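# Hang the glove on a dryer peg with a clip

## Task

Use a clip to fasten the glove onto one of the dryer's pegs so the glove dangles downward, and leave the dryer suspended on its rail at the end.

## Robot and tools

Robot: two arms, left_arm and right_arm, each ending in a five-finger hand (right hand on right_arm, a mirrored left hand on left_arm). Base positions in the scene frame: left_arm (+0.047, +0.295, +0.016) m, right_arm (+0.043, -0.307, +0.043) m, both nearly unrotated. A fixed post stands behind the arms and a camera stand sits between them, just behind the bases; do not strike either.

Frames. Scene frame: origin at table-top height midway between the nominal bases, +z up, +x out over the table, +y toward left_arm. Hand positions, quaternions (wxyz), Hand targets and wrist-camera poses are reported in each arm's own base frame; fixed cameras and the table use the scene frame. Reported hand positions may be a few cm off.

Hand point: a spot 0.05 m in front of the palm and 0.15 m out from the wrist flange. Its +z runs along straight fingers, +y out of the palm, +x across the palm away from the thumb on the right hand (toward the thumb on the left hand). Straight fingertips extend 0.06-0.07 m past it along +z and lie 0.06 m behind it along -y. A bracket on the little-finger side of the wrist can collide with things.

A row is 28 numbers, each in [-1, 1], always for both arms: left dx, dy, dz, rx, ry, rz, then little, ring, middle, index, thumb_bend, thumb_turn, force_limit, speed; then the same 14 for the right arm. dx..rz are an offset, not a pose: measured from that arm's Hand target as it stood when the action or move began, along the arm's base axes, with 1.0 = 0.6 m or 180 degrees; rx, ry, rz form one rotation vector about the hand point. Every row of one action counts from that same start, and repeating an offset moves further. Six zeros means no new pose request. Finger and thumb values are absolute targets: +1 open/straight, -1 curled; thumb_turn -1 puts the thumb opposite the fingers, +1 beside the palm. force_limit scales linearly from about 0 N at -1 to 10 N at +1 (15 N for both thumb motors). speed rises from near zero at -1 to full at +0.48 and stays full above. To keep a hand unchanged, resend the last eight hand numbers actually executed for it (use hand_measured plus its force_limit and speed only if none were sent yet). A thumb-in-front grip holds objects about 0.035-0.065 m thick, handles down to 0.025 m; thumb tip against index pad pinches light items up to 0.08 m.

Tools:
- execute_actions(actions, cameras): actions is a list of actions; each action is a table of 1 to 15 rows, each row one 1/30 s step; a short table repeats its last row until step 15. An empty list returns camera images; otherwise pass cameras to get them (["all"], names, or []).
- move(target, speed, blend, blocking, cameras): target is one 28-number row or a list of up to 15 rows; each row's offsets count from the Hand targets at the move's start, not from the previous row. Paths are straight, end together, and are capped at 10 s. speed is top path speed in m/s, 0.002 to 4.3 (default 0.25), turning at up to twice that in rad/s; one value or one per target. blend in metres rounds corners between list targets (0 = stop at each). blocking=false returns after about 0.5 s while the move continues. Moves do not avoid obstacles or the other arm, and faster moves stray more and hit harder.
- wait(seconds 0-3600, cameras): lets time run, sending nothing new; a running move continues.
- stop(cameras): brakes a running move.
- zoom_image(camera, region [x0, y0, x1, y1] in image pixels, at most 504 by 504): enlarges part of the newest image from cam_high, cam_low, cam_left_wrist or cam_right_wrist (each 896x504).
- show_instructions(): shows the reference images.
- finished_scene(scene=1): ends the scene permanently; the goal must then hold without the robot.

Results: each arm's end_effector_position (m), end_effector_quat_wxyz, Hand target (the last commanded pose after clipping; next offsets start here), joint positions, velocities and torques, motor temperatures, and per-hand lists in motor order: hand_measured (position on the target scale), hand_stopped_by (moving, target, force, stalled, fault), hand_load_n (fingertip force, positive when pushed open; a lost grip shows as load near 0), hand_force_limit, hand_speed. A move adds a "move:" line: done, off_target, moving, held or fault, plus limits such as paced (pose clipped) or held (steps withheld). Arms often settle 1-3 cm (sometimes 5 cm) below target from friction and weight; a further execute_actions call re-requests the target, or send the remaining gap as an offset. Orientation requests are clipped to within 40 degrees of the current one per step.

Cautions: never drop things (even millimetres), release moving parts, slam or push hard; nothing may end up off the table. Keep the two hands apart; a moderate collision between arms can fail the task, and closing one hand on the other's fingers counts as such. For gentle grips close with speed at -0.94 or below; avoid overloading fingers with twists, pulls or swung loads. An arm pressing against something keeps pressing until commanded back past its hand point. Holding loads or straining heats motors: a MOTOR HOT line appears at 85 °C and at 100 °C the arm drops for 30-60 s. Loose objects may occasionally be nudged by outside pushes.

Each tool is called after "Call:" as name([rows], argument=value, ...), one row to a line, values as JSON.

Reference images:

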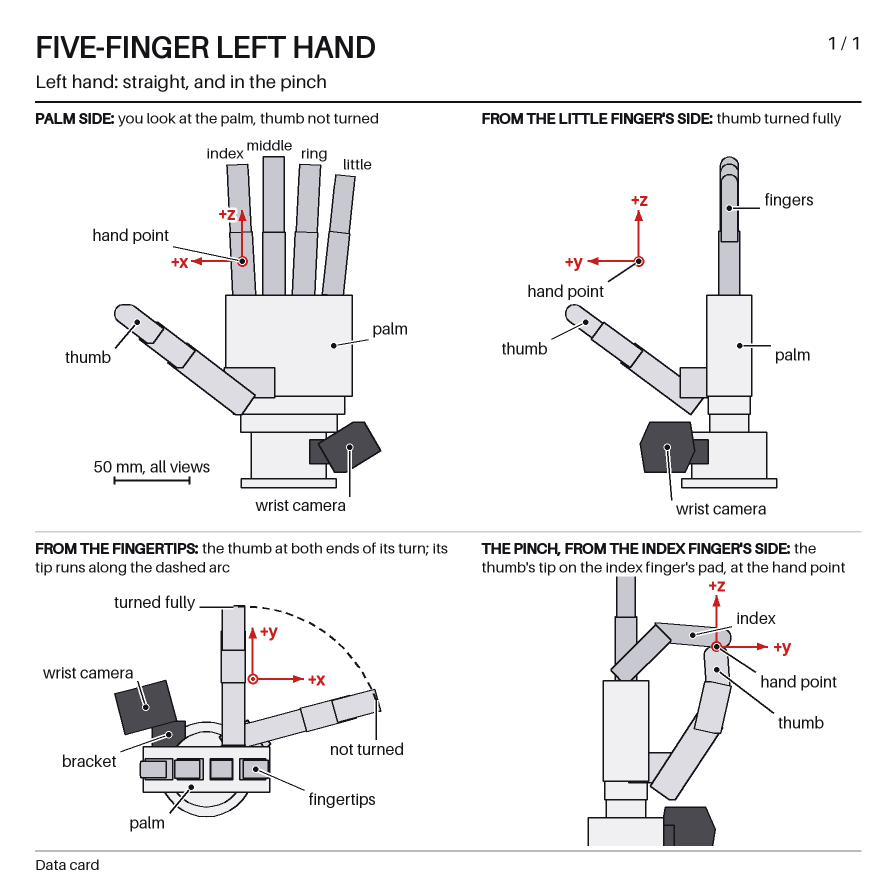

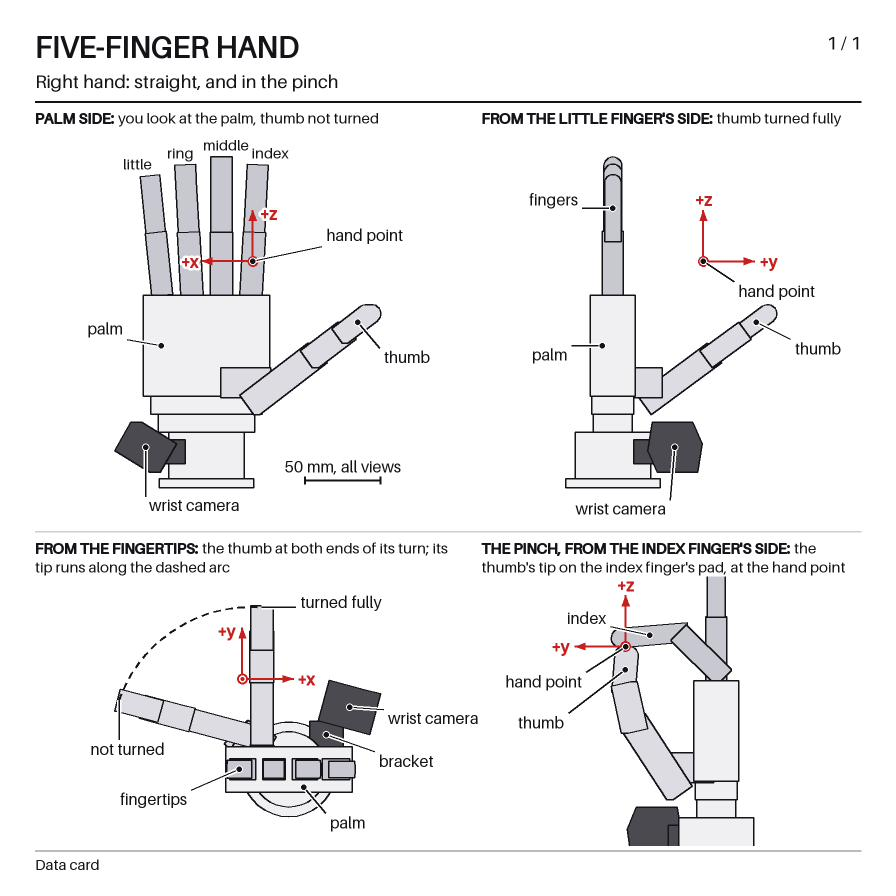

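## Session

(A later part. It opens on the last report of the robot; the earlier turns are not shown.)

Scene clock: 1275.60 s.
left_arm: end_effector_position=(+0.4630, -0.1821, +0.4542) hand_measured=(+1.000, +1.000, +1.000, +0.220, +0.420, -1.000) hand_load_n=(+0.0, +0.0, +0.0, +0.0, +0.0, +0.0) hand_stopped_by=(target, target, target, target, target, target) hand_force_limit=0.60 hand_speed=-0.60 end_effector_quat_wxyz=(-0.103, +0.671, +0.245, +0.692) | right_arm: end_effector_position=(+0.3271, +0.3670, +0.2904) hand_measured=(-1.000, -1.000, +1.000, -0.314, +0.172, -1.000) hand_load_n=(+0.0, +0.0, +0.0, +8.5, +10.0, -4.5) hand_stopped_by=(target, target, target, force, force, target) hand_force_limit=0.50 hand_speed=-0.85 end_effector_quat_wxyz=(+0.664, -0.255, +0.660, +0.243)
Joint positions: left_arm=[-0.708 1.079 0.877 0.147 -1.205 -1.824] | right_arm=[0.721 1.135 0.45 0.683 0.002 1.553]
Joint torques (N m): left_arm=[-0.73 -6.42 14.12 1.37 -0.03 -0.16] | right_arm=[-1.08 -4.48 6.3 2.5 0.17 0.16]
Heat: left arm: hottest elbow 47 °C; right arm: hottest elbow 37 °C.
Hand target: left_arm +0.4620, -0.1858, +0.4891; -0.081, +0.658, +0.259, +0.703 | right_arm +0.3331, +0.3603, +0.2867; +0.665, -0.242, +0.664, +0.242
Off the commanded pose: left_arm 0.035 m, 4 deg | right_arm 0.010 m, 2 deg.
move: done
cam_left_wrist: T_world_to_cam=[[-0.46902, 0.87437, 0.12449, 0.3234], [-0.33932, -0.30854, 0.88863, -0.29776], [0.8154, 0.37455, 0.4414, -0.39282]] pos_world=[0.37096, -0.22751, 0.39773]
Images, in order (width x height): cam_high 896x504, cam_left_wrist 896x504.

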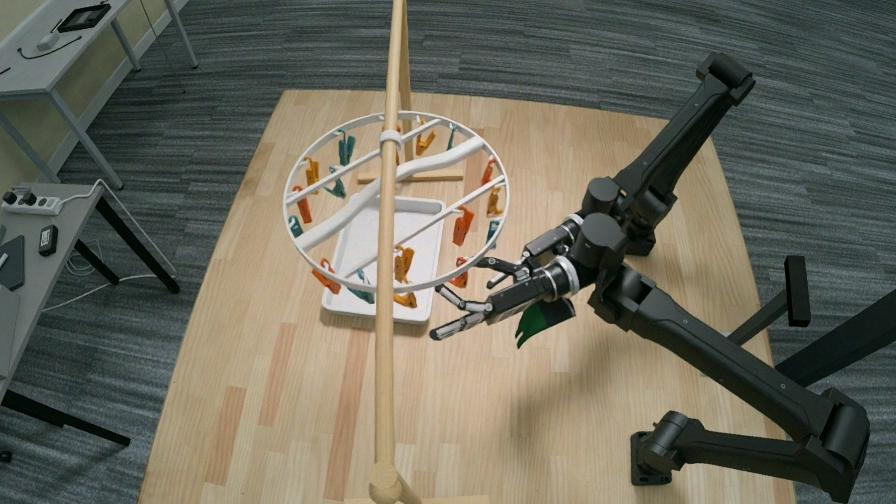

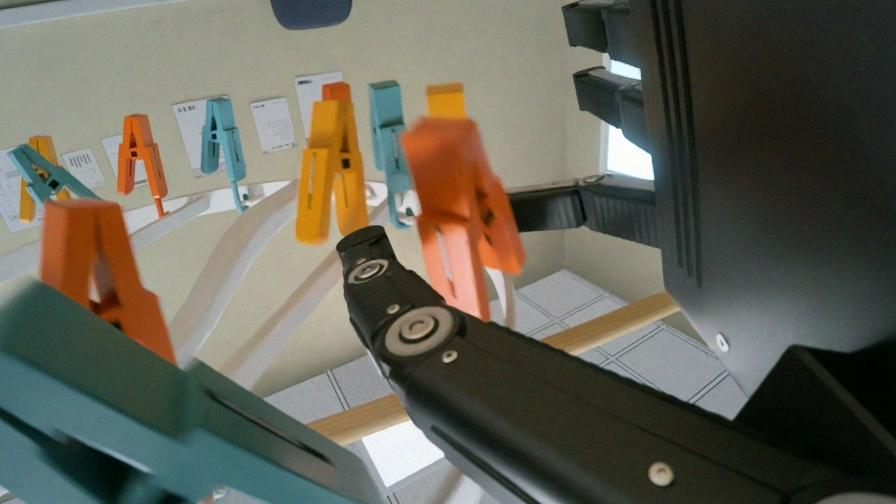

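Call:
move([
  [-0.012,0.014,0.0,0,0,0,1,1,1,0.3,0.55,-1,0.6,-0.6,0,0,0,0,0,0,-1,-1,1,-0.5,0.05,-1,0.5,-0.85],
], speed=0.05, cameras=["cam_left_wrist"])

Call:
wait(seconds=2, cameras=["cam_left_wrist"])

Call:
zoom_image(camera="cam_left_wrist", region=[260, 60, 600, 340])

Scene clock: 1296.20 s.
left_arm: end_effector_position=(+0.4555, -0.1757, +0.4660) hand_measured=(+1.000, +1.000, +1.000, +0.300, +0.550, -1.000) hand_load_n=(+0.0, -0.5, +0.0, +0.0, +0.0, +0.0) hand_stopped_by=(target, target, target, target, target, target) hand_force_limit=0.60 hand_speed=-0.60 end_effector_quat_wxyz=(-0.097, +0.666, +0.250, +0.696) | right_arm: end_effector_position=(+0.3271, +0.3670, +0.2904) hand_measured=(-1.000, -1.000, +1.000, -0.314, +0.172, -1.000) hand_load_n=(+0.0, +0.0, +0.0, +8.5, +9.5, -4.5) hand_stopped_by=(target, target, target, force, force, target) hand_force_limit=0.50 hand_speed=-0.85 end_effector_quat_wxyz=(+0.664, -0.255, +0.660, +0.243)
Joint positions: left_arm=[-0.708 1.048 0.877 0.136 -1.204 -1.824] | right_arm=[0.721 1.135 0.45 0.683 0.002 1.553]
Joint torques (N m): left_arm=[-0.44 -5.83 12.63 1.42 0.17 -0.16] | right_arm=[-0.91 -4.25 6.35 2.37 0.15 0.17]
Heat: left arm: hottest elbow 46 °C; right arm: hottest elbow 37 °C.
Hand target: left_arm +0.4547, -0.1774, +0.4891; -0.081, +0.658, +0.259, +0.703 | right_arm +0.3331, +0.3603, +0.2867; +0.665, -0.242, +0.664, +0.242
Off the commanded pose: left_arm 0.023 m, 2 deg | right_arm 0.010 m, 2 deg.
move: off_target (left_arm)
cam_left_wrist: T_world_to_cam=[[-0.47053, 0.87606, 0.10548, 0.32272], [-0.35323, -0.29655, 0.88729, -0.2998], [0.8086, 0.38024, 0.44898, -0.39368]] pos_world=[0.36428, -0.22193, 0.40872]

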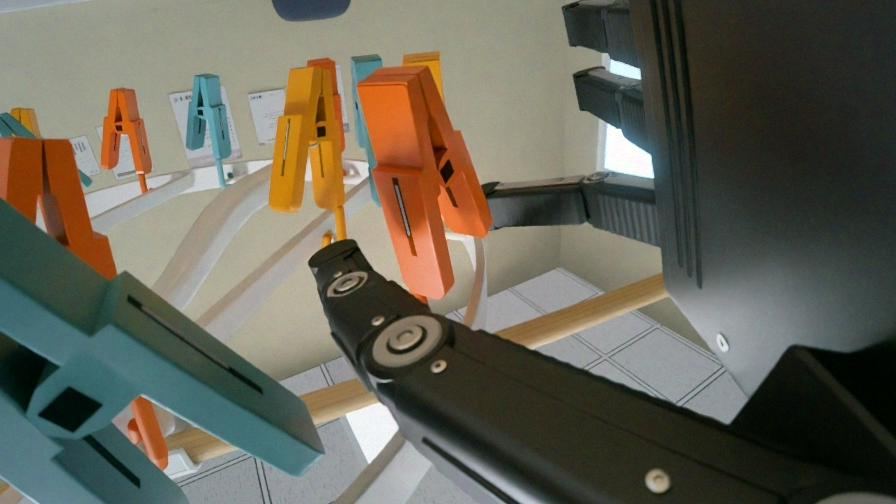

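Scene clock: 1298.20 s.
left_arm: end_effector_position=(+0.4555, -0.1757, +0.4660) hand_measured=(+1.000, +1.000, +1.000, +0.300, +0.550, -1.000) hand_load_n=(+0.0, +0.0, +0.0, +0.0, +0.0, -0.5) hand_stopped_by=(target, target, target, target, target, target) hand_force_limit=0.60 hand_speed=-0.60 end_effector_quat_wxyz=(-0.097, +0.666, +0.250, +0.696) | right_arm: end_effector_position=(+0.3271, +0.3670, +0.2904) hand_measured=(-1.000, -1.000, +1.000, -0.314, +0.172, -1.000) hand_load_n=(+0.0, +0.0, -0.5, +8.5, +10.0, -4.5) hand_stopped_by=(target, target, target, force, force, target) hand_force_limit=0.50 hand_speed=-0.85 end_effector_quat_wxyz=(+0.664, -0.255, +0.660, +0.243)
Joint positions: left_arm=[-0.708 1.048 0.877 0.136 -1.204 -1.824] | right_arm=[0.721 1.135 0.45 0.683 0.002 1.553]
Joint torques (N m): left_arm=[-0.32 -5.89 12.66 1.36 0.17 -0.15] | right_arm=[-1.2 -4.72 6.26 2.47 0.16 0.15]
Heat: left arm: hottest elbow 46 °C; right arm: hottest elbow 37 °C.
Hand target: left_arm +0.4547, -0.1774, +0.4892; -0.081, +0.658, +0.259, +0.703 | right_arm +0.3331, +0.3603, +0.2867; +0.665, -0.242, +0.664, +0.242
Off the commanded pose: left_arm 0.023 m, 2 deg | right_arm 0.010 m, 2 deg.
wait: 2.00 s; at rest by 0.17 s
cam_left_wrist: T_world_to_cam=[[-0.47053, 0.87606, 0.10548, 0.32272], [-0.35323, -0.29655, 0.88729, -0.2998], [0.8086, 0.38024, 0.44898, -0.39368]] pos_world=[0.36428, -0.22193, 0.40872]

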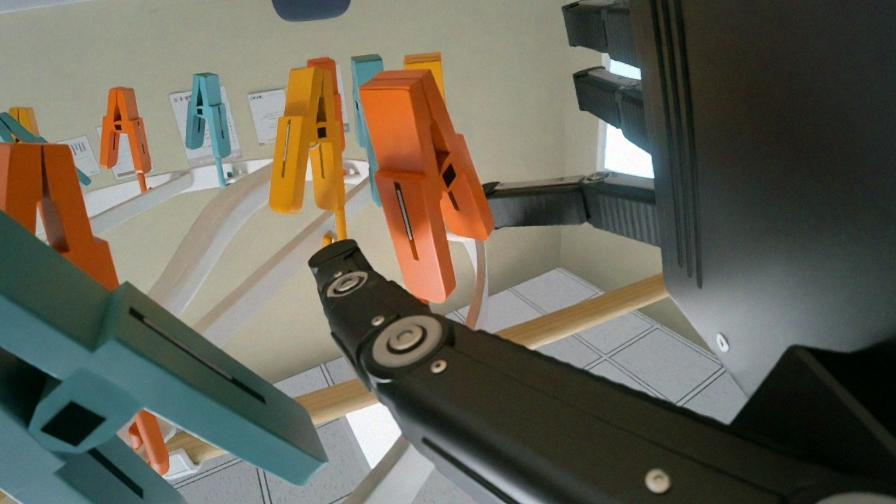

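Scaled by 1.482 from the camera's image (finer frame: 1280x720).

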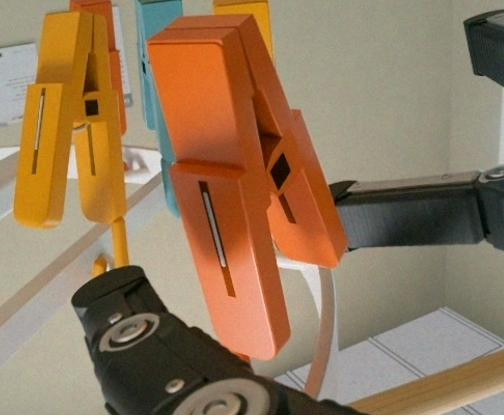

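Call:
execute_actions(actions=[])

Scene clock: 1319.03 s.
left_arm: end_effector_position=(+0.4555, -0.1757, +0.4660) hand_measured=(+1.000, +1.000, +1.000, +0.300, +0.550, -1.000) hand_load_n=(+0.0, +0.0, +0.0, +0.0, +0.0, +0.0) hand_stopped_by=(target, target, target, target, target, target) hand_force_limit=0.60 hand_speed=-0.60 end_effector_quat_wxyz=(-0.097, +0.666, +0.250, +0.696) | right_arm: end_effector_position=(+0.3271, +0.3670, +0.2904) hand_measured=(-1.000, -1.000, +1.000, -0.314, +0.172, -1.000) hand_load_n=(+0.0, +0.0, +0.0, +8.5, +9.5, -4.5) hand_stopped_by=(target, target, target, force, force, target) hand_force_limit=0.50 hand_speed=-0.85 end_effector_quat_wxyz=(+0.664, -0.255, +0.660, +0.243)
Joint positions: left_arm=[-0.708 1.048 0.877 0.136 -1.204 -1.824] | right_arm=[0.721 1.135 0.45 0.683 0.002 1.553]
Joint velocities: within noise
Joint torques (N m): left_arm=[-0.38 -5.95 12.64 1.33 0.16 -0.16] | right_arm=[-1.44 -4.42 6.16 2.48 0.15 0.17]
Motor temperatures (°C): left_arm=[31 29 45 30 26 27] | right_arm=[26 34 37 30 28 27]
Heat: left arm: hottest elbow 45 °C; right arm: hottest elbow 37 °C.
Hand target: left_arm +0.4547, -0.1774, +0.4892; -0.081, +0.658, +0.259, +0.703 | right_arm +0.3331, +0.3603, +0.2867; +0.665, -0.242, +0.664, +0.242
Off the commanded pose: left_arm 0.023 m, 2 deg | right_arm 0.010 m, 2 deg.
camera_calibration:
cam_left_wrist: T_world_to_cam=[[-0.47053, 0.87606, 0.10548, 0.32272], [-0.35323, -0.29655, 0.88729, -0.2998], [0.8086, 0.38024, 0.44898, -0.39368]] pos_world=[0.36428, -0.22193, 0.40872]
cam_right_wrist: T_world_to_cam=[[-0.61847, 0.73711, -0.27232, 0.00886], [-0.56178, -0.17243, 0.80912, 0.01006], [0.54946, 0.6534, 0.52074, -0.45467]] pos_world=[0.26096, 0.29229, 0.23104]

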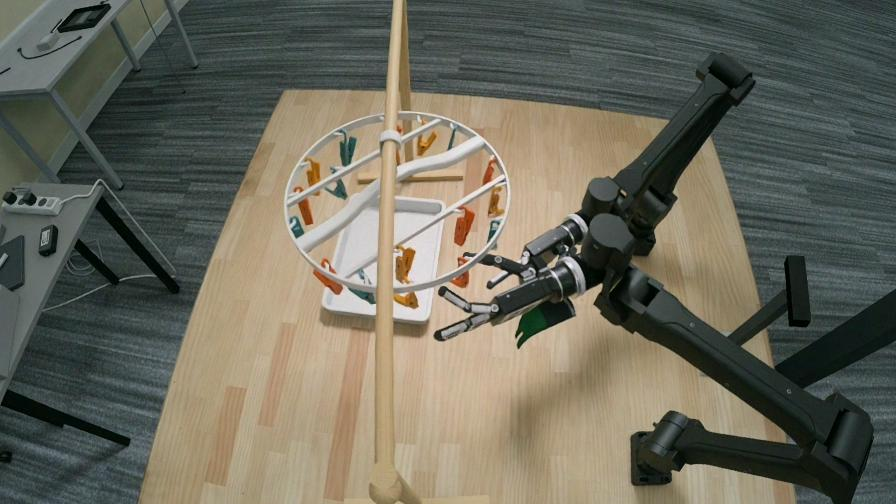

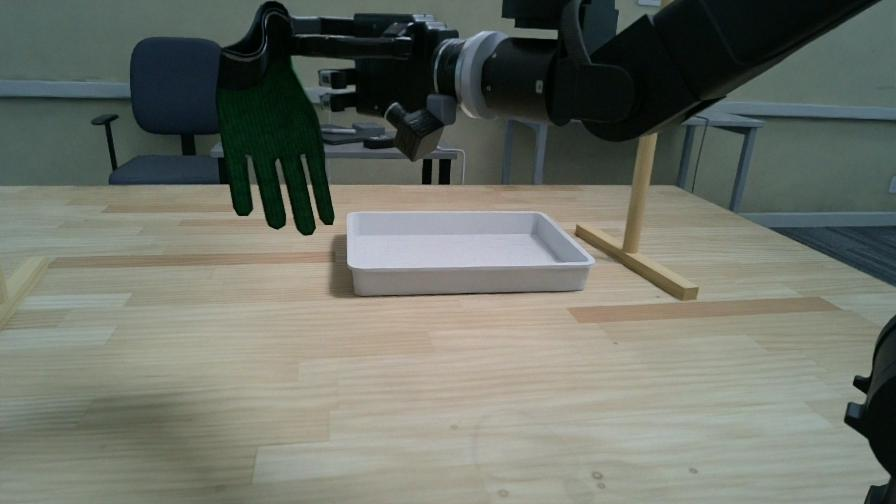

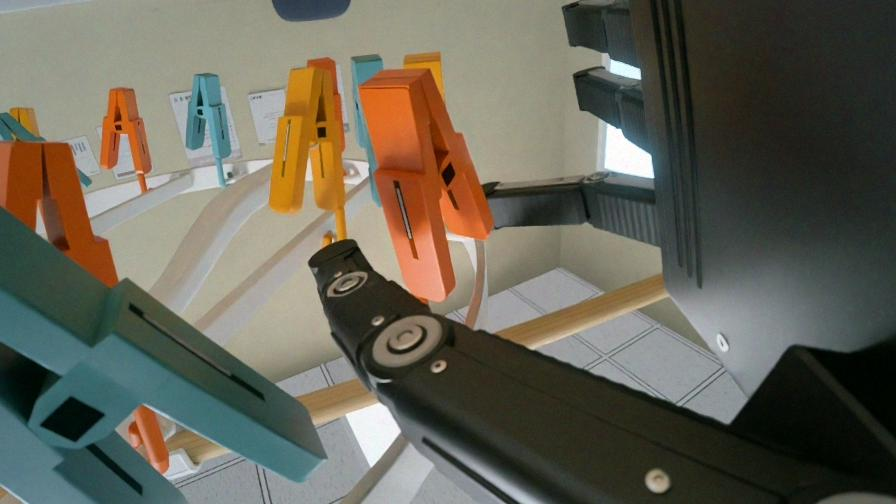

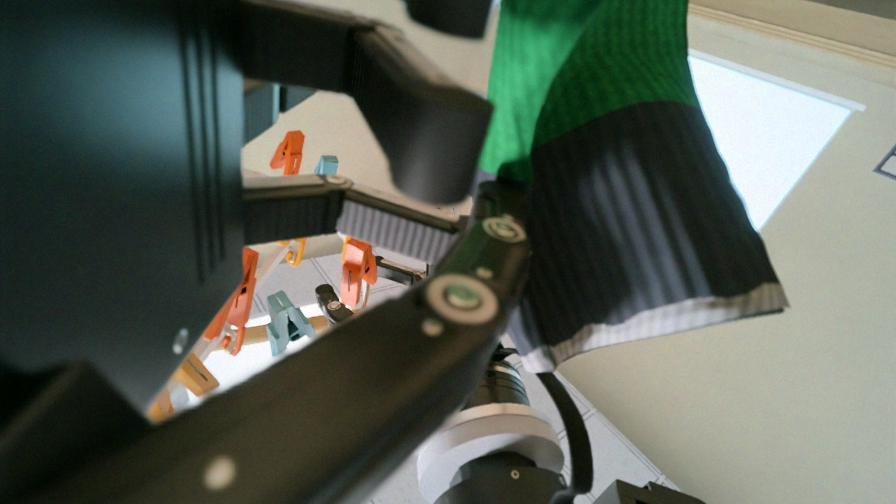

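Call:
move(target=[0.0058,-0.006,-0.056,0,0,0,1,1,1,0.3,0.55,-1,0.6,-0.6,0,0,0,0,0,0,-1,-1,1,-0.5,0.05,-1,0.5,-0.85], speed=0.05, cameras=["cam_left_wrist"])

Scene clock: 1324.97 s.
left_arm: end_effector_position=(+0.4585, -0.1783, +0.4581) hand_measured=(+1.000, +1.000, +1.000, +0.300, +0.550, -1.000) hand_load_n=(+0.0, +0.0, +0.0, +0.0, +0.0, +0.0) hand_stopped_by=(target, target, target, target, target, target) hand_force_limit=0.60 hand_speed=-0.60 end_effector_quat_wxyz=(-0.086, +0.659, +0.258, +0.701) | right_arm: end_effector_position=(+0.3271, +0.3670, +0.2904) hand_measured=(-1.000, -1.000, +1.000, -0.314, +0.172, -1.000) hand_load_n=(+0.0, +0.0, +0.0, +8.5, +9.5, -4.5) hand_stopped_by=(target, target, target, force, force, target) hand_force_limit=0.50 hand_speed=-0.85 end_effector_quat_wxyz=(+0.664, -0.255, +0.660, +0.243)
Joint positions: left_arm=[-0.708 1.071 0.856 0.211 -1.204 -1.825] | right_arm=[0.721 1.135 0.45 0.683 0.002 1.553]
Joint torques (N m): left_arm=[-0.56 -5.42 8.98 2.06 0.15 -0.16] | right_arm=[-0.91 -5.13 6.32 2.43 0.17 0.14]
Heat: left arm: hottest elbow 45 °C; right arm: hottest elbow 37 °C.
Hand target: left_arm +0.4583, -0.1811, +0.4555; -0.081, +0.658, +0.259, +0.703 | right_arm +0.3331, +0.3603, +0.2867; +0.665, -0.242, +0.664, +0.242
Off the commanded pose: left_arm 0.004 m, 1 deg | right_arm 0.010 m, 2 deg.
move: done
cam_left_wrist: T_world_to_cam=[[-0.47273, 0.87796, 0.07557, 0.3423], [-0.37444, -0.27776, 0.88467, -0.27826], [0.7977, 0.38991, 0.46005, -0.38999]] pos_world=[0.36872, -0.22576, 0.39972]

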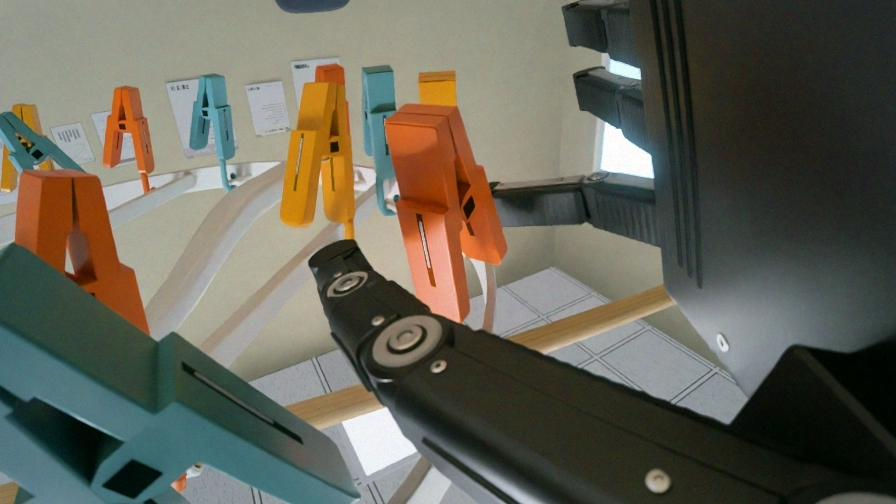

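Call:
execute_actions([
  [[0,0,0,0,0,0,1,1,1,0.10,0.26,-1,-0.4,-0.9,0,0,0,0,0,0,-1,-1,1,-0.5,0.05,-1,0.5,-0.85]],
])

Call:
wait(seconds=2.5, cameras=["cam_left_wrist"])

Scene clock: 1329.60 s.
left_arm: end_effector_position=(+0.4585, -0.1783, +0.4582) hand_measured=(+1.000, +1.000, +1.000, +0.100, +0.260, -1.000) hand_load_n=(+0.0, +0.0, +0.0, +0.0, +0.0, +0.0) hand_stopped_by=(target, target, target, target, target, target) hand_force_limit=-0.40 hand_speed=-0.90 end_effector_quat_wxyz=(-0.086, +0.659, +0.258, +0.701) | right_arm: end_effector_position=(+0.3271, +0.3670, +0.2904) hand_measured=(-1.000, -1.000, +1.000, -0.314, +0.172, -1.000) hand_load_n=(+0.0, +0.0, +0.0, +8.5, +9.5, -4.5) hand_stopped_by=(target, target, target, force, force, target) hand_force_limit=0.50 hand_speed=-0.85 end_effector_quat_wxyz=(+0.664, -0.255, +0.660, +0.243)
Joint positions: left_arm=[-0.708 1.071 0.856 0.211 -1.204 -1.825] | right_arm=[0.721 1.135 0.45 0.683 0.002 1.553]
Joint torques (N m): left_arm=[-0.38 -5.36 8.99 2.17 0.15 -0.16] | right_arm=[-1.32 -4.54 6.3 2.48 0.19 0.16]
Heat: left arm: hottest elbow 45 °C; right arm: hottest elbow 37 °C.
Hand target: left_arm +0.4583, -0.1811, +0.4555; -0.081, +0.658, +0.259, +0.703 | right_arm +0.3331, +0.3603, +0.2867; +0.665, -0.242, +0.664, +0.242
Off the commanded pose: left_arm 0.004 m, 1 deg | right_arm 0.010 m, 2 deg.

Scene clock: 1332.10 s.
left_arm: end_effector_position=(+0.4585, -0.1783, +0.4582) hand_measured=(+1.000, +1.000, +1.000, +0.100, +0.260, -1.000) hand_load_n=(+0.0, +0.0, +0.0, +0.0, +0.0, +0.0) hand_stopped_by=(target, target, target, target, target, target) hand_force_limit=-0.40 hand_speed=-0.90 end_effector_quat_wxyz=(-0.086, +0.659, +0.258, +0.701) | right_arm: end_effector_position=(+0.3271, +0.3670, +0.2904) hand_measured=(-1.000, -1.000, +1.000, -0.314, +0.172, -1.000) hand_load_n=(+0.0, +0.0, +0.0, +8.5, +9.5, -4.5) hand_stopped_by=(target, target, target, force, force, target) hand_force_limit=0.50 hand_speed=-0.85 end_effector_quat_wxyz=(+0.664, -0.255, +0.660, +0.243)
Joint positions: left_arm=[-0.708 1.071 0.856 0.211 -1.204 -1.825] | right_arm=[0.721 1.135 0.45 0.683 0.002 1.553]
Joint torques (N m): left_arm=[-0.5 -5.42 8.98 2.14 0.14 -0.16] | right_arm=[-1.03 -4.78 6.32 2.54 0.17 0.16]
Heat: left arm: hottest elbow 45 °C; right arm: hottest elbow 37 °C.
Hand target: left_arm +0.4583, -0.1811, +0.4555; -0.081, +0.658, +0.259, +0.703 | right_arm +0.3331, +0.3603, +0.2867; +0.665, -0.242, +0.664, +0.242
Off the commanded pose: left_arm 0.004 m, 1 deg | right_arm 0.010 m, 2 deg.
wait: 2.50 s; at rest by 0.17 s
cam_left_wrist: T_world_to_cam=[[-0.47278, 0.87796, 0.07525, 0.34245], [-0.37468, -0.27758, 0.88463, -0.27812], [0.79756, 0.39004, 0.46019, -0.38996]] pos_world=[0.36872, -0.22576, 0.39972]

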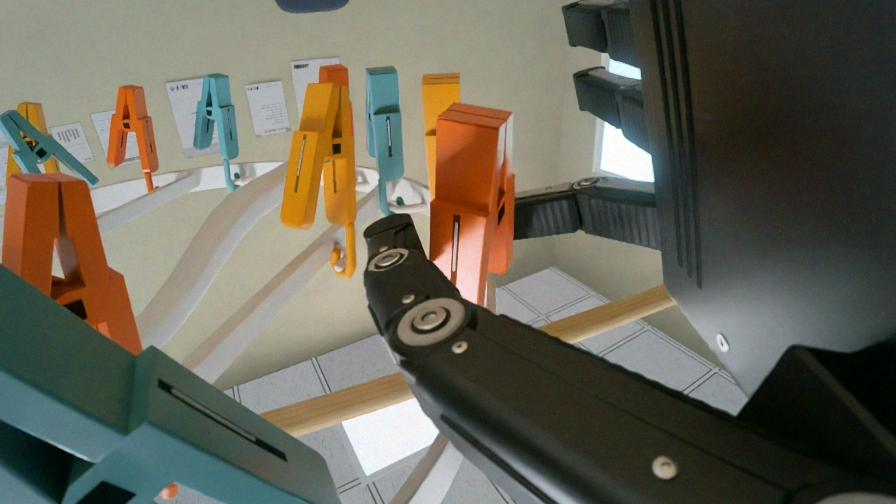

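Call:
execute_actions([
  [[0,0,0,0,0,0,1,1,1,0.10,0.10,-1,-0.4,-0.9,0,0,0,0,0,0,-1,-1,1,-0.5,0.05,-1,0.5,-0.85]],
])

Call:
wait(seconds=2, cameras=["cam_left_wrist"])

Scene clock: 1336.87 s.
left_arm: end_effector_position=(+0.4585, -0.1783, +0.4582) hand_measured=(+1.000, +1.000, +1.000, +0.100, +0.100, -1.000) hand_load_n=(+0.0, +0.0, +0.0, +0.0, +0.0, +0.0) hand_stopped_by=(target, target, target, target, target, target) hand_force_limit=-0.40 hand_speed=-0.90 end_effector_quat_wxyz=(-0.086, +0.659, +0.258, +0.701) | right_arm: end_effector_position=(+0.3271, +0.3670, +0.2904) hand_measured=(-1.000, -1.000, +1.000, -0.314, +0.172, -1.000) hand_load_n=(+0.0, +0.0, +0.0, +8.5, +9.5, -4.5) hand_stopped_by=(target, target, target, force, force, target) hand_force_limit=0.50 hand_speed=-0.85 end_effector_quat_wxyz=(+0.664, -0.255, +0.660, +0.243)
Joint positions: left_arm=[-0.708 1.071 0.856 0.211 -1.204 -1.825] | right_arm=[0.721 1.135 0.45 0.683 0.002 1.553]
Joint torques (N m): left_arm=[-0.5 -5.3 8.99 2.14 0.14 -0.16] | right_arm=[-0.91 -4.84 6.24 2.47 0.18 0.19]
Heat: left arm: hottest elbow 45 °C; right arm: hottest elbow 37 °C.
Hand target: left_arm +0.4583, -0.1811, +0.4555; -0.081, +0.658, +0.259, +0.703 | right_arm +0.3331, +0.3603, +0.2867; +0.665, -0.242, +0.664, +0.242
Off the commanded pose: left_arm 0.004 m, 1 deg | right_arm 0.010 m, 2 deg.

Scene clock: 1338.87 s.
left_arm: end_effector_position=(+0.4585, -0.1783, +0.4582) hand_measured=(+1.000, +1.000, +1.000, +0.100, +0.100, -1.000) hand_load_n=(+0.0, +0.0, +0.0, +0.0, +0.0, -0.5) hand_stopped_by=(target, target, target, target, target, target) hand_force_limit=-0.40 hand_speed=-0.90 end_effector_quat_wxyz=(-0.086, +0.659, +0.258, +0.701) | right_arm: end_effector_position=(+0.3271, +0.3670, +0.2904) hand_measured=(-1.000, -1.000, +1.000, -0.314, +0.172, -1.000) hand_load_n=(+0.0, +0.0, +0.0, +8.5, +9.5, -4.5) hand_stopped_by=(target, target, target, force, force, target) hand_force_limit=0.50 hand_speed=-0.85 end_effector_quat_wxyz=(+0.664, -0.255, +0.660, +0.243)
Joint positions: left_arm=[-0.708 1.071 0.856 0.211 -1.204 -1.825] | right_arm=[0.721 1.135 0.45 0.683 0.002 1.553]
Joint torques (N m): left_arm=[-0.5 -5.3 8.98 2.13 0.15 -0.16] | right_arm=[-1.2 -4.37 6.31 2.39 0.16 0.13]
Heat: left arm: hottest elbow 45 °C; right arm: hottest elbow 37 °C.
Hand target: left_arm +0.4583, -0.1811, +0.4555; -0.081, +0.658, +0.259, +0.703 | right_arm +0.3331, +0.3603, +0.2867; +0.665, -0.242, +0.664, +0.242
Off the commanded pose: left_arm 0.004 m, 1 deg | right_arm 0.010 m, 2 deg.
wait: 2.00 s; at rest by 0.17 s
cam_left_wrist: T_world_to_cam=[[-0.47278, 0.87796, 0.07525, 0.34245], [-0.37468, -0.27758, 0.88463, -0.27812], [0.79756, 0.39004, 0.46019, -0.38996]] pos_world=[0.36872, -0.22576, 0.39972]

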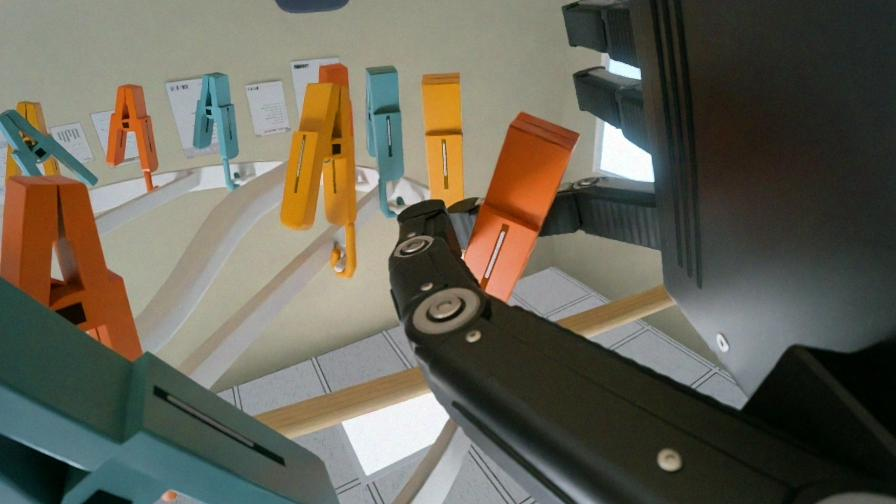

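Call:
zoom_image(camera="cam_left_wrist", region=[340, 60, 660, 360])

Scaled by 1.575 from the camera's image (finer frame: 1280x720).

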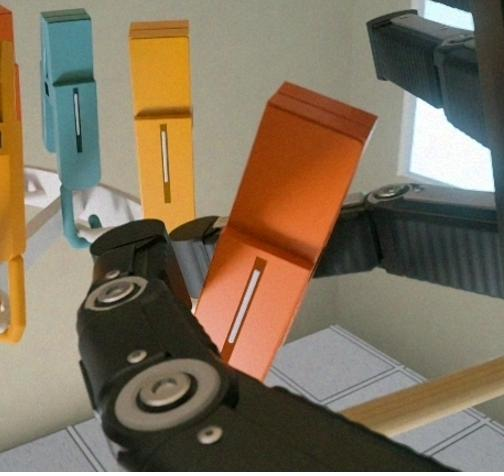

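Call:
execute_actions([
  [[0,0,0,0,0,0,1,1,1,0.30,0.55,-1,0.6,-0.85,0,0,0,0,0,0,-1,-1,1,-0.5,0.05,-1,0.5,-0.85]],
])

Call:
wait(seconds=4, cameras=["cam_left_wrist"])

Scene clock: 1378.13 s.
left_arm: end_effector_position=(+0.4585, -0.1783, +0.4582) hand_measured=(+1.000, +1.000, +1.000, +0.300, +0.550, -1.000) hand_load_n=(+0.0, +0.0, +0.0, +0.0, +0.0, +0.0) hand_stopped_by=(target, target, target, target, target, target) hand_force_limit=0.60 hand_speed=-0.85 end_effector_quat_wxyz=(-0.086, +0.659, +0.258, +0.701) | right_arm: end_effector_position=(+0.3271, +0.3670, +0.2904) hand_measured=(-1.000, -1.000, +1.000, -0.314, +0.172, -1.000) hand_load_n=(+0.0, +0.0, +0.0, +8.5, +9.5, -4.5) hand_stopped_by=(target, target, target, force, force, target) hand_force_limit=0.50 hand_speed=-0.85 end_effector_quat_wxyz=(+0.664, -0.255, +0.660, +0.243)
Joint positions: left_arm=[-0.708 1.071 0.856 0.211 -1.204 -1.825] | right_arm=[0.721 1.135 0.45 0.683 0.002 1.553]
Joint torques (N m): left_arm=[-0.5 -5.36 9.01 2.13 0.14 -0.16] | right_arm=[-1.32 -4.78 6.37 2.47 0.18 0.14]
Heat: left arm: hottest elbow 43 °C; right arm: hottest elbow 37 °C.
Hand target: left_arm +0.4583, -0.1811, +0.4555; -0.081, +0.658, +0.259, +0.703 | right_arm +0.3331, +0.3603, +0.2867; +0.665, -0.242, +0.664, +0.242
Off the commanded pose: left_arm 0.004 m, 1 deg | right_arm 0.010 m, 2 deg.

Scene clock: 1382.13 s.
left_arm: end_effector_position=(+0.4585, -0.1783, +0.4582) hand_measured=(+1.000, +1.000, +1.000, +0.300, +0.550, -1.000) hand_load_n=(+0.0, +0.5, +0.0, +0.0, -0.5, +0.0) hand_stopped_by=(target, target, target, target, target, target) hand_force_limit=0.60 hand_speed=-0.85 end_effector_quat_wxyz=(-0.086, +0.659, +0.258, +0.701) | right_arm: end_effector_position=(+0.3271, +0.3670, +0.2904) hand_measured=(-1.000, -1.000, +1.000, -0.314, +0.172, -1.000) hand_load_n=(+0.0, +0.0, +0.0, +8.5, +9.5, -4.5) hand_stopped_by=(target, target, target, force, force, target) hand_force_limit=0.50 hand_speed=-0.85 end_effector_quat_wxyz=(+0.664, -0.255, +0.660, +0.243)
Joint positions: left_arm=[-0.708 1.071 0.856 0.211 -1.204 -1.825] | right_arm=[0.721 1.135 0.45 0.683 0.002 1.553]
Joint torques (N m): left_arm=[-0.5 -5.36 8.99 2.15 0.14 -0.16] | right_arm=[-1.2 -4.37 6.27 2.51 0.17 0.15]
Heat: left arm: hottest elbow 43 °C; right arm: hottest elbow 37 °C.
Hand target: left_arm +0.4583, -0.1811, +0.4555; -0.081, +0.658, +0.259, +0.703 | right_arm +0.3331, +0.3603, +0.2867; +0.665, -0.242, +0.664, +0.242
Off the commanded pose: left_arm 0.004 m, 1 deg | right_arm 0.010 m, 2 deg.
wait: 4.00 s; at rest by 0.17 s
cam_left_wrist: T_world_to_cam=[[-0.47278, 0.87796, 0.07525, 0.34245], [-0.37468, -0.27758, 0.88463, -0.27812], [0.79756, 0.39004, 0.46019, -0.38996]] pos_world=[0.36872, -0.22576, 0.39972]

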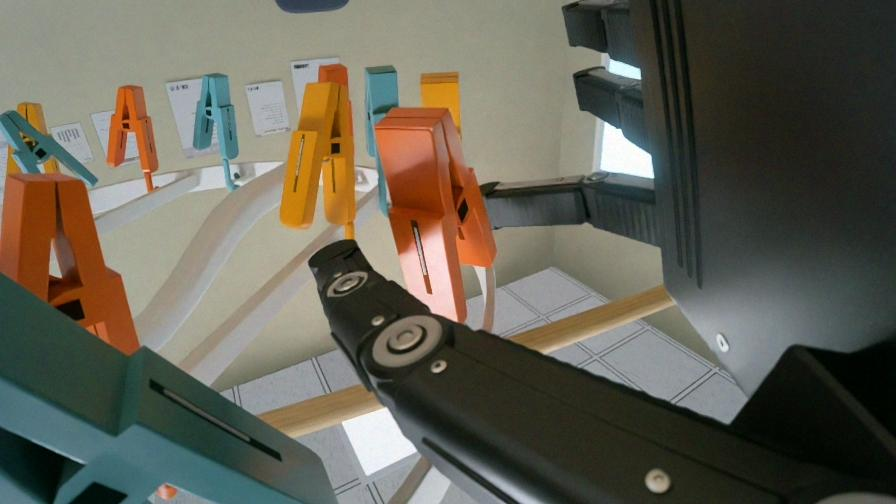

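Call:
move(target=[0,0.02,0.035,-0.0317,0.0587,0,1,1,1,0.3,0.55,-1,0.6,-0.85,0,0,0,0,0,0,-1,-1,1,-0.5,0.05,-1,0.5,-0.85], speed=0.04, cameras=["cam_left_wrist"])

Scene clock: 1457.43 s.
left_arm: end_effector_position=(+0.4563, -0.1725, +0.4396) hand_measured=(+1.000, +1.000, +1.000, +0.300, +0.550, -1.000) hand_load_n=(+0.0, +0.0, +0.0, +0.0, +0.0, -0.5) hand_stopped_by=(target, target, target, target, target, target) hand_force_limit=0.60 hand_speed=-0.85 end_effector_quat_wxyz=(-0.095, +0.725, +0.234, +0.641) | right_arm: end_effector_position=(+0.3271, +0.3670, +0.2904) hand_measured=(-1.000, -1.000, +1.000, -0.314, +0.172, -1.000) hand_load_n=(+0.0, +0.0, +0.0, +8.5, +10.0, -4.5) hand_stopped_by=(target, target, target, force, force, target) hand_force_limit=0.50 hand_speed=-0.85 end_effector_quat_wxyz=(+0.664, -0.255, +0.660, +0.243)
Joint positions: left_arm=[-0.692 1.02 0.94 -0.299 -1.124 -2.082] | right_arm=[0.721 1.135 0.45 0.683 0.002 1.553]
Joint torques (N m): left_arm=[0.44 -6.01 14.37 1.42 -0.1 -0.21] | right_arm=[-1.08 -4.48 6.27 2.47 0.18 0.17]
Heat: left arm: hottest elbow 42 °C; right arm: hottest elbow 37 °C.
Hand target: left_arm +0.4582, -0.1691, +0.4764; -0.071, +0.723, +0.285, +0.625 | right_arm +0.3331, +0.3603, +0.2867; +0.665, -0.242, +0.664, +0.242
Off the commanded pose: left_arm 0.037 m, 7 deg | right_arm 0.010 m, 2 deg.
joint sent to its limit (left arm) — joint 6 (wrist roll), lower limit. The joint targets are off in orientation, not in position.
move: off_target (left_arm)
cam_left_wrist: T_world_to_cam=[[-0.41285, 0.89712, 0.15727, 0.27765], [-0.22172, -0.26647, 0.93799, -0.35222], [0.8834, 0.35238, 0.30893, -0.36111]] pos_world=[0.35553, -0.21569, 0.39827]

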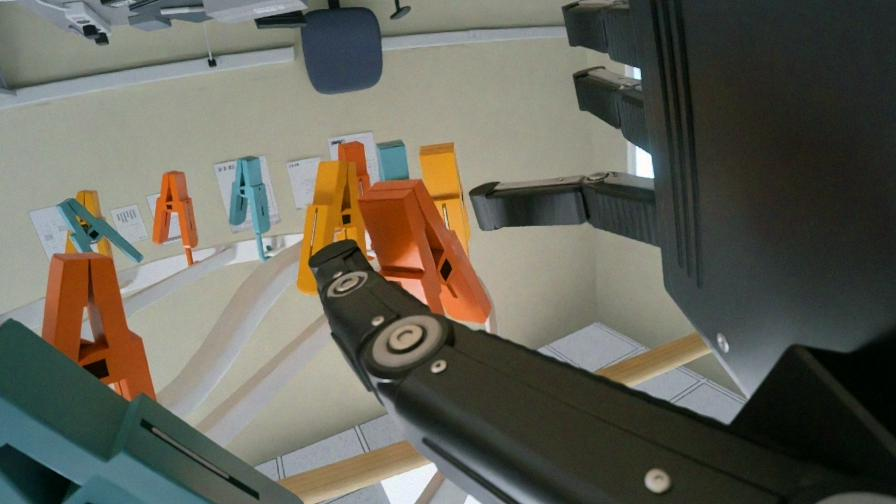

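Call:
move(target=[0.004,0.006,0.038,0.03,0,-0.01,1,1,1,0.3,0.55,-1,0.6,-0.85,0,0,0,0,0,0,-1,-1,1,-0.5,0.05,-1,0.5,-0.85], speed=0.04, cameras=["cam_left_wrist"])

Scene clock: 1471.77 s.
left_arm: end_effector_position=(+0.4578, -0.1685, +0.4662) hand_measured=(+1.000, +1.000, +1.000, +0.300, +0.550, -1.000) hand_load_n=(-0.5, +0.0, +0.0, +0.0, +0.0, -0.5) hand_stopped_by=(target, target, target, target, target, target) hand_force_limit=0.60 hand_speed=-0.85 end_effector_quat_wxyz=(-0.114, +0.735, +0.225, +0.630) | right_arm: end_effector_position=(+0.3271, +0.3670, +0.2904) hand_measured=(-1.000, -1.000, +1.000, -0.314, +0.172, -1.000) hand_load_n=(+0.0, +0.0, +0.0, +8.5, +9.5, -4.5) hand_stopped_by=(target, target, target, force, force, target) hand_force_limit=0.50 hand_speed=-0.85 end_effector_quat_wxyz=(+0.664, -0.255, +0.660, +0.243)
Joint positions: left_arm=[-0.683 1.02 1.038 -0.449 -1.123 -2.082] | right_arm=[0.721 1.135 0.45 0.683 0.002 1.553]
Joint torques (N m): left_arm=[0.44 -5.54 14.35 1.39 -0.15 -0.21] | right_arm=[-1.14 -4.78 6.24 2.51 0.17 0.15]
Heat: left arm: hottest elbow 43 °C; right arm: hottest elbow 37 °C.
Hand target: left_arm +0.4606, -0.1654, +0.4994; -0.096, +0.723, +0.244, +0.639 | right_arm +0.3331, +0.3603, +0.2867; +0.665, -0.242, +0.664, +0.242
Off the commanded pose: left_arm 0.033 m, 4 deg | right_arm 0.010 m, 2 deg.
joint sent to its limit (left arm) — joint 6 (wrist roll), lower limit. The joint targets still meet the commanded pose.
move: off_target (left_arm)
cam_left_wrist: T_world_to_cam=[[-0.41266, 0.88782, 0.20366, 0.24707], [-0.18111, -0.29909, 0.93688, -0.39941], [0.8927, 0.34973, 0.28421, -0.36527]] pos_world=[0.3557, -0.21107, 0.4277]

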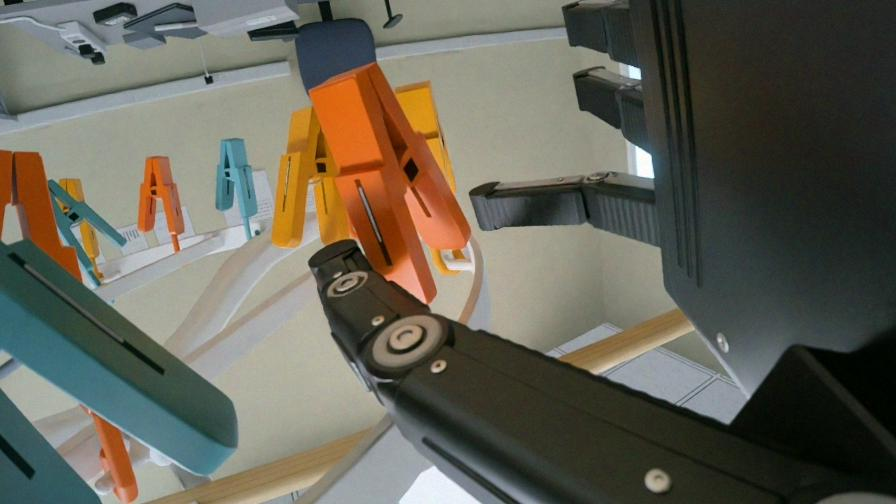

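Call:
execute_actions([
  [[0,0,0,0,0,0,1,1,1,0.12,0.35,-1,-0.4,-0.88,0,0,0,0,0,0,-1,-1,1,-0.5,0.05,-1,0.5,-0.85]],
])

Call:
wait(seconds=3, cameras=["cam_left_wrist"])

Scene clock: 1478.50 s.
left_arm: end_effector_position=(+0.4578, -0.1685, +0.4662) hand_measured=(+1.000, +1.000, +1.000, +0.120, +0.350, -1.000) hand_load_n=(+0.0, +0.0, +0.0, +0.0, +0.0, -0.5) hand_stopped_by=(target, target, target, target, target, target) hand_force_limit=-0.40 hand_speed=-0.88 end_effector_quat_wxyz=(-0.114, +0.735, +0.225, +0.630) | right_arm: end_effector_position=(+0.3271, +0.3670, +0.2904) hand_measured=(-1.000, -1.000, +1.000, -0.314, +0.172, -1.000) hand_load_n=(+0.0, +0.0, +0.0, +8.5, +9.5, -4.5) hand_stopped_by=(target, target, target, force, force, target) hand_force_limit=0.50 hand_speed=-0.85 end_effector_quat_wxyz=(+0.664, -0.255, +0.660, +0.243)
Joint positions: left_arm=[-0.683 1.02 1.038 -0.449 -1.122 -2.082] | right_arm=[0.721 1.135 0.45 0.683 0.002 1.553]
Joint torques (N m): left_arm=[0.38 -5.48 14.37 1.42 -0.16 -0.21] | right_arm=[-1.03 -4.54 6.23 2.51 0.19 0.16]
Heat: left arm: hottest elbow 45 °C; right arm: hottest elbow 37 °C.
Hand target: left_arm +0.4606, -0.1654, +0.4993; -0.095, +0.723, +0.244, +0.639 | right_arm +0.3331, +0.3603, +0.2867; +0.665, -0.242, +0.664, +0.242
Off the commanded pose: left_arm 0.033 m, 4 deg | right_arm 0.010 m, 2 deg.
joint sent to its limit (left arm) — joint 6 (wrist roll), lower limit. The joint targets still meet the commanded pose.

Scene clock: 1481.50 s.
left_arm: end_effector_position=(+0.4578, -0.1685, +0.4662) hand_measured=(+1.000, +1.000, +1.000, +0.120, +0.350, -1.000) hand_load_n=(+0.0, +0.0, +0.0, +0.0, +0.0, +0.0) hand_stopped_by=(target, target, target, target, target, target) hand_force_limit=-0.40 hand_speed=-0.88 end_effector_quat_wxyz=(-0.114, +0.735, +0.225, +0.630) | right_arm: end_effector_position=(+0.3271, +0.3670, +0.2904) hand_measured=(-1.000, -1.000, +1.000, -0.314, +0.172, -1.000) hand_load_n=(+0.5, +0.0, +0.0, +8.5, +10.0, -4.5) hand_stopped_by=(target, target, target, force, force, target) hand_force_limit=0.50 hand_speed=-0.85 end_effector_quat_wxyz=(+0.664, -0.255, +0.660, +0.243)
Joint positions: left_arm=[-0.683 1.02 1.038 -0.449 -1.122 -2.082] | right_arm=[0.721 1.135 0.45 0.683 0.002 1.553]
Joint torques (N m): left_arm=[0.38 -5.54 14.34 1.39 -0.15 -0.2] | right_arm=[-1.32 -4.84 6.27 2.44 0.17 0.15]
Heat: left arm: hottest elbow 45 °C; right arm: hottest elbow 37 °C.
Hand target: left_arm +0.4606, -0.1654, +0.4993; -0.095, +0.723, +0.244, +0.639 | right_arm +0.3331, +0.3603, +0.2867; +0.665, -0.242, +0.664, +0.242
Off the commanded pose: left_arm 0.033 m, 4 deg | right_arm 0.010 m, 2 deg.
wait: 3.00 s; at rest by 0.17 s
cam_left_wrist: T_world_to_cam=[[-0.41247, 0.88793, 0.20361, 0.24716], [-0.18091, -0.2989, 0.93698, -0.39942], [0.89283, 0.34964, 0.28392, -0.36515]] pos_world=[0.3557, -0.21117, 0.4276]

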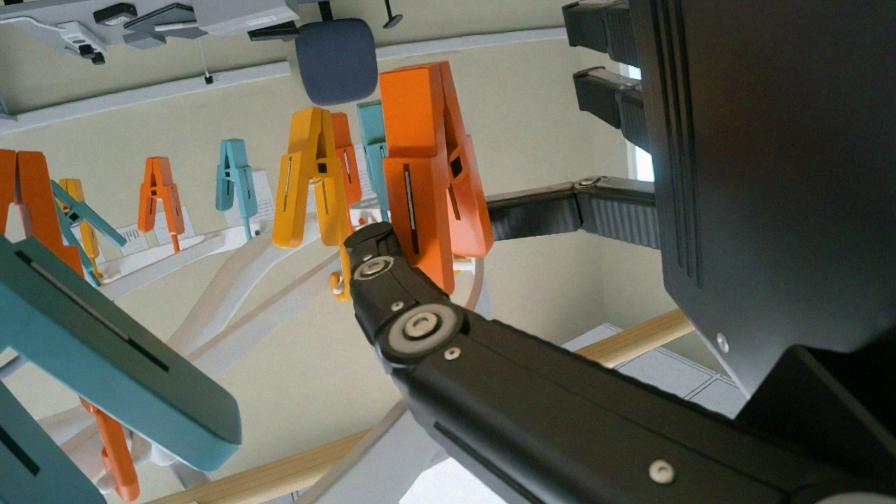

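Call:
execute_actions([
  [[0,0,0,0,0,0,1,1,1,0.04,0.30,-1,-0.2,-0.9,0,0,0,0,0,0,-1,-1,1,-0.5,0.05,-1,0.5,-0.85]],
])

Call:
wait(seconds=2, cameras=["cam_left_wrist"])

Scene clock: 1486.53 s.
left_arm: end_effector_position=(+0.4578, -0.1685, +0.4662) hand_measured=(+1.000, +1.000, +1.000, +0.048, +0.304, -1.000) hand_load_n=(+0.0, +0.0, +0.0, +6.0, +4.5, -2.0) hand_stopped_by=(target, target, target, force, target, target) hand_force_limit=-0.20 hand_speed=-0.90 end_effector_quat_wxyz=(-0.114, +0.735, +0.225, +0.630) | right_arm: end_effector_position=(+0.3271, +0.3670, +0.2904) hand_measured=(-1.000, -1.000, +1.000, -0.314, +0.172, -1.000) hand_load_n=(+0.0, +0.0, +0.0, +8.5, +10.0, -4.5) hand_stopped_by=(target, target, target, force, force, target) hand_force_limit=0.50 hand_speed=-0.85 end_effector_quat_wxyz=(+0.664, -0.255, +0.660, +0.243)
Joint positions: left_arm=[-0.683 1.02 1.038 -0.449 -1.122 -2.082] | right_arm=[0.721 1.135 0.45 0.683 0.002 1.553]
Joint torques (N m): left_arm=[0.5 -5.42 14.34 1.42 -0.17 -0.21] | right_arm=[-1.32 -4.66 6.32 2.58 0.16 0.17]
Heat: left arm: hottest elbow 46 °C; right arm: hottest elbow 37 °C.
Hand target: left_arm +0.4606, -0.1655, +0.4993; -0.095, +0.723, +0.244, +0.639 | right_arm +0.3331, +0.3603, +0.2867; +0.665, -0.242, +0.664, +0.242
Off the commanded pose: left_arm 0.033 m, 4 deg | right_arm 0.010 m, 2 deg.
joint sent to its limit (left arm) — joint 6 (wrist roll), lower limit. The joint targets still meet the commanded pose.

Scene clock: 1488.53 s.
left_arm: end_effector_position=(+0.4578, -0.1685, +0.4662) hand_measured=(+1.000, +1.000, +1.000, +0.048, +0.304, -1.000) hand_load_n=(+0.0, +0.0, +0.0, +6.0, +4.5, -2.0) hand_stopped_by=(target, target, target, force, target, target) hand_force_limit=-0.20 hand_speed=-0.90 end_effector_quat_wxyz=(-0.114, +0.735, +0.225, +0.630) | right_arm: end_effector_position=(+0.3271, +0.3670, +0.2904) hand_measured=(-1.000, -1.000, +1.000, -0.314, +0.172, -1.000) hand_load_n=(+0.0, +0.0, +0.0, +8.5, +9.5, -4.5) hand_stopped_by=(target, target, target, force, force, target) hand_force_limit=0.50 hand_speed=-0.85 end_effector_quat_wxyz=(+0.664, -0.255, +0.660, +0.243)
Joint positions: left_arm=[-0.683 1.02 1.038 -0.449 -1.122 -2.082] | right_arm=[0.721 1.135 0.45 0.683 0.002 1.553]
Joint torques (N m): left_arm=[0.44 -5.42 14.34 1.4 -0.16 -0.2] | right_arm=[-1.2 -4.54 6.35 2.45 0.19 0.16]
Heat: left arm: hottest elbow 47 °C; right arm: hottest elbow 37 °C.
Hand target: left_arm +0.4606, -0.1655, +0.4993; -0.095, +0.723, +0.244, +0.639 | right_arm +0.3331, +0.3603, +0.2867; +0.665, -0.242, +0.664, +0.242
Off the commanded pose: left_arm 0.033 m, 4 deg | right_arm 0.010 m, 2 deg.
wait: 2.00 s; at rest by 0.17 s
cam_left_wrist: T_world_to_cam=[[-0.41247, 0.88793, 0.20361, 0.24716], [-0.18091, -0.2989, 0.93698, -0.39942], [0.89283, 0.34964, 0.28392, -0.36515]] pos_world=[0.3557, -0.21117, 0.4276]

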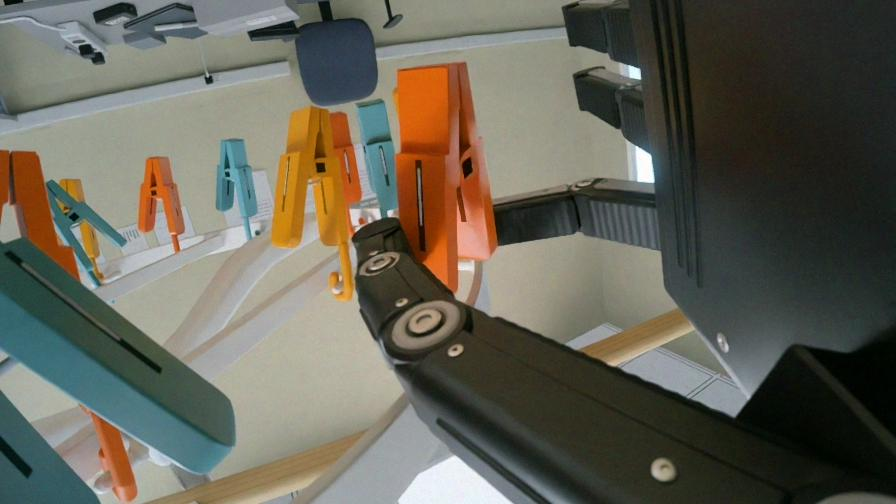

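Call:
zoom_image(camera="cam_left_wrist", region=[350, 40, 550, 320])

Scaled by 1.800 from the camera's image (finer frame: 1280x720).

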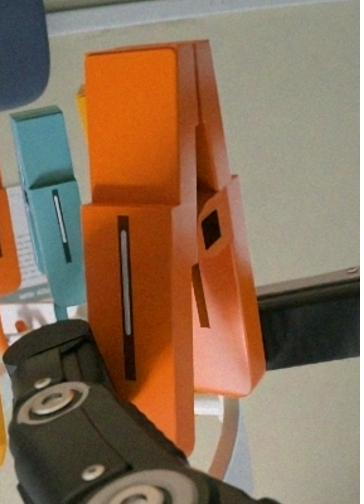

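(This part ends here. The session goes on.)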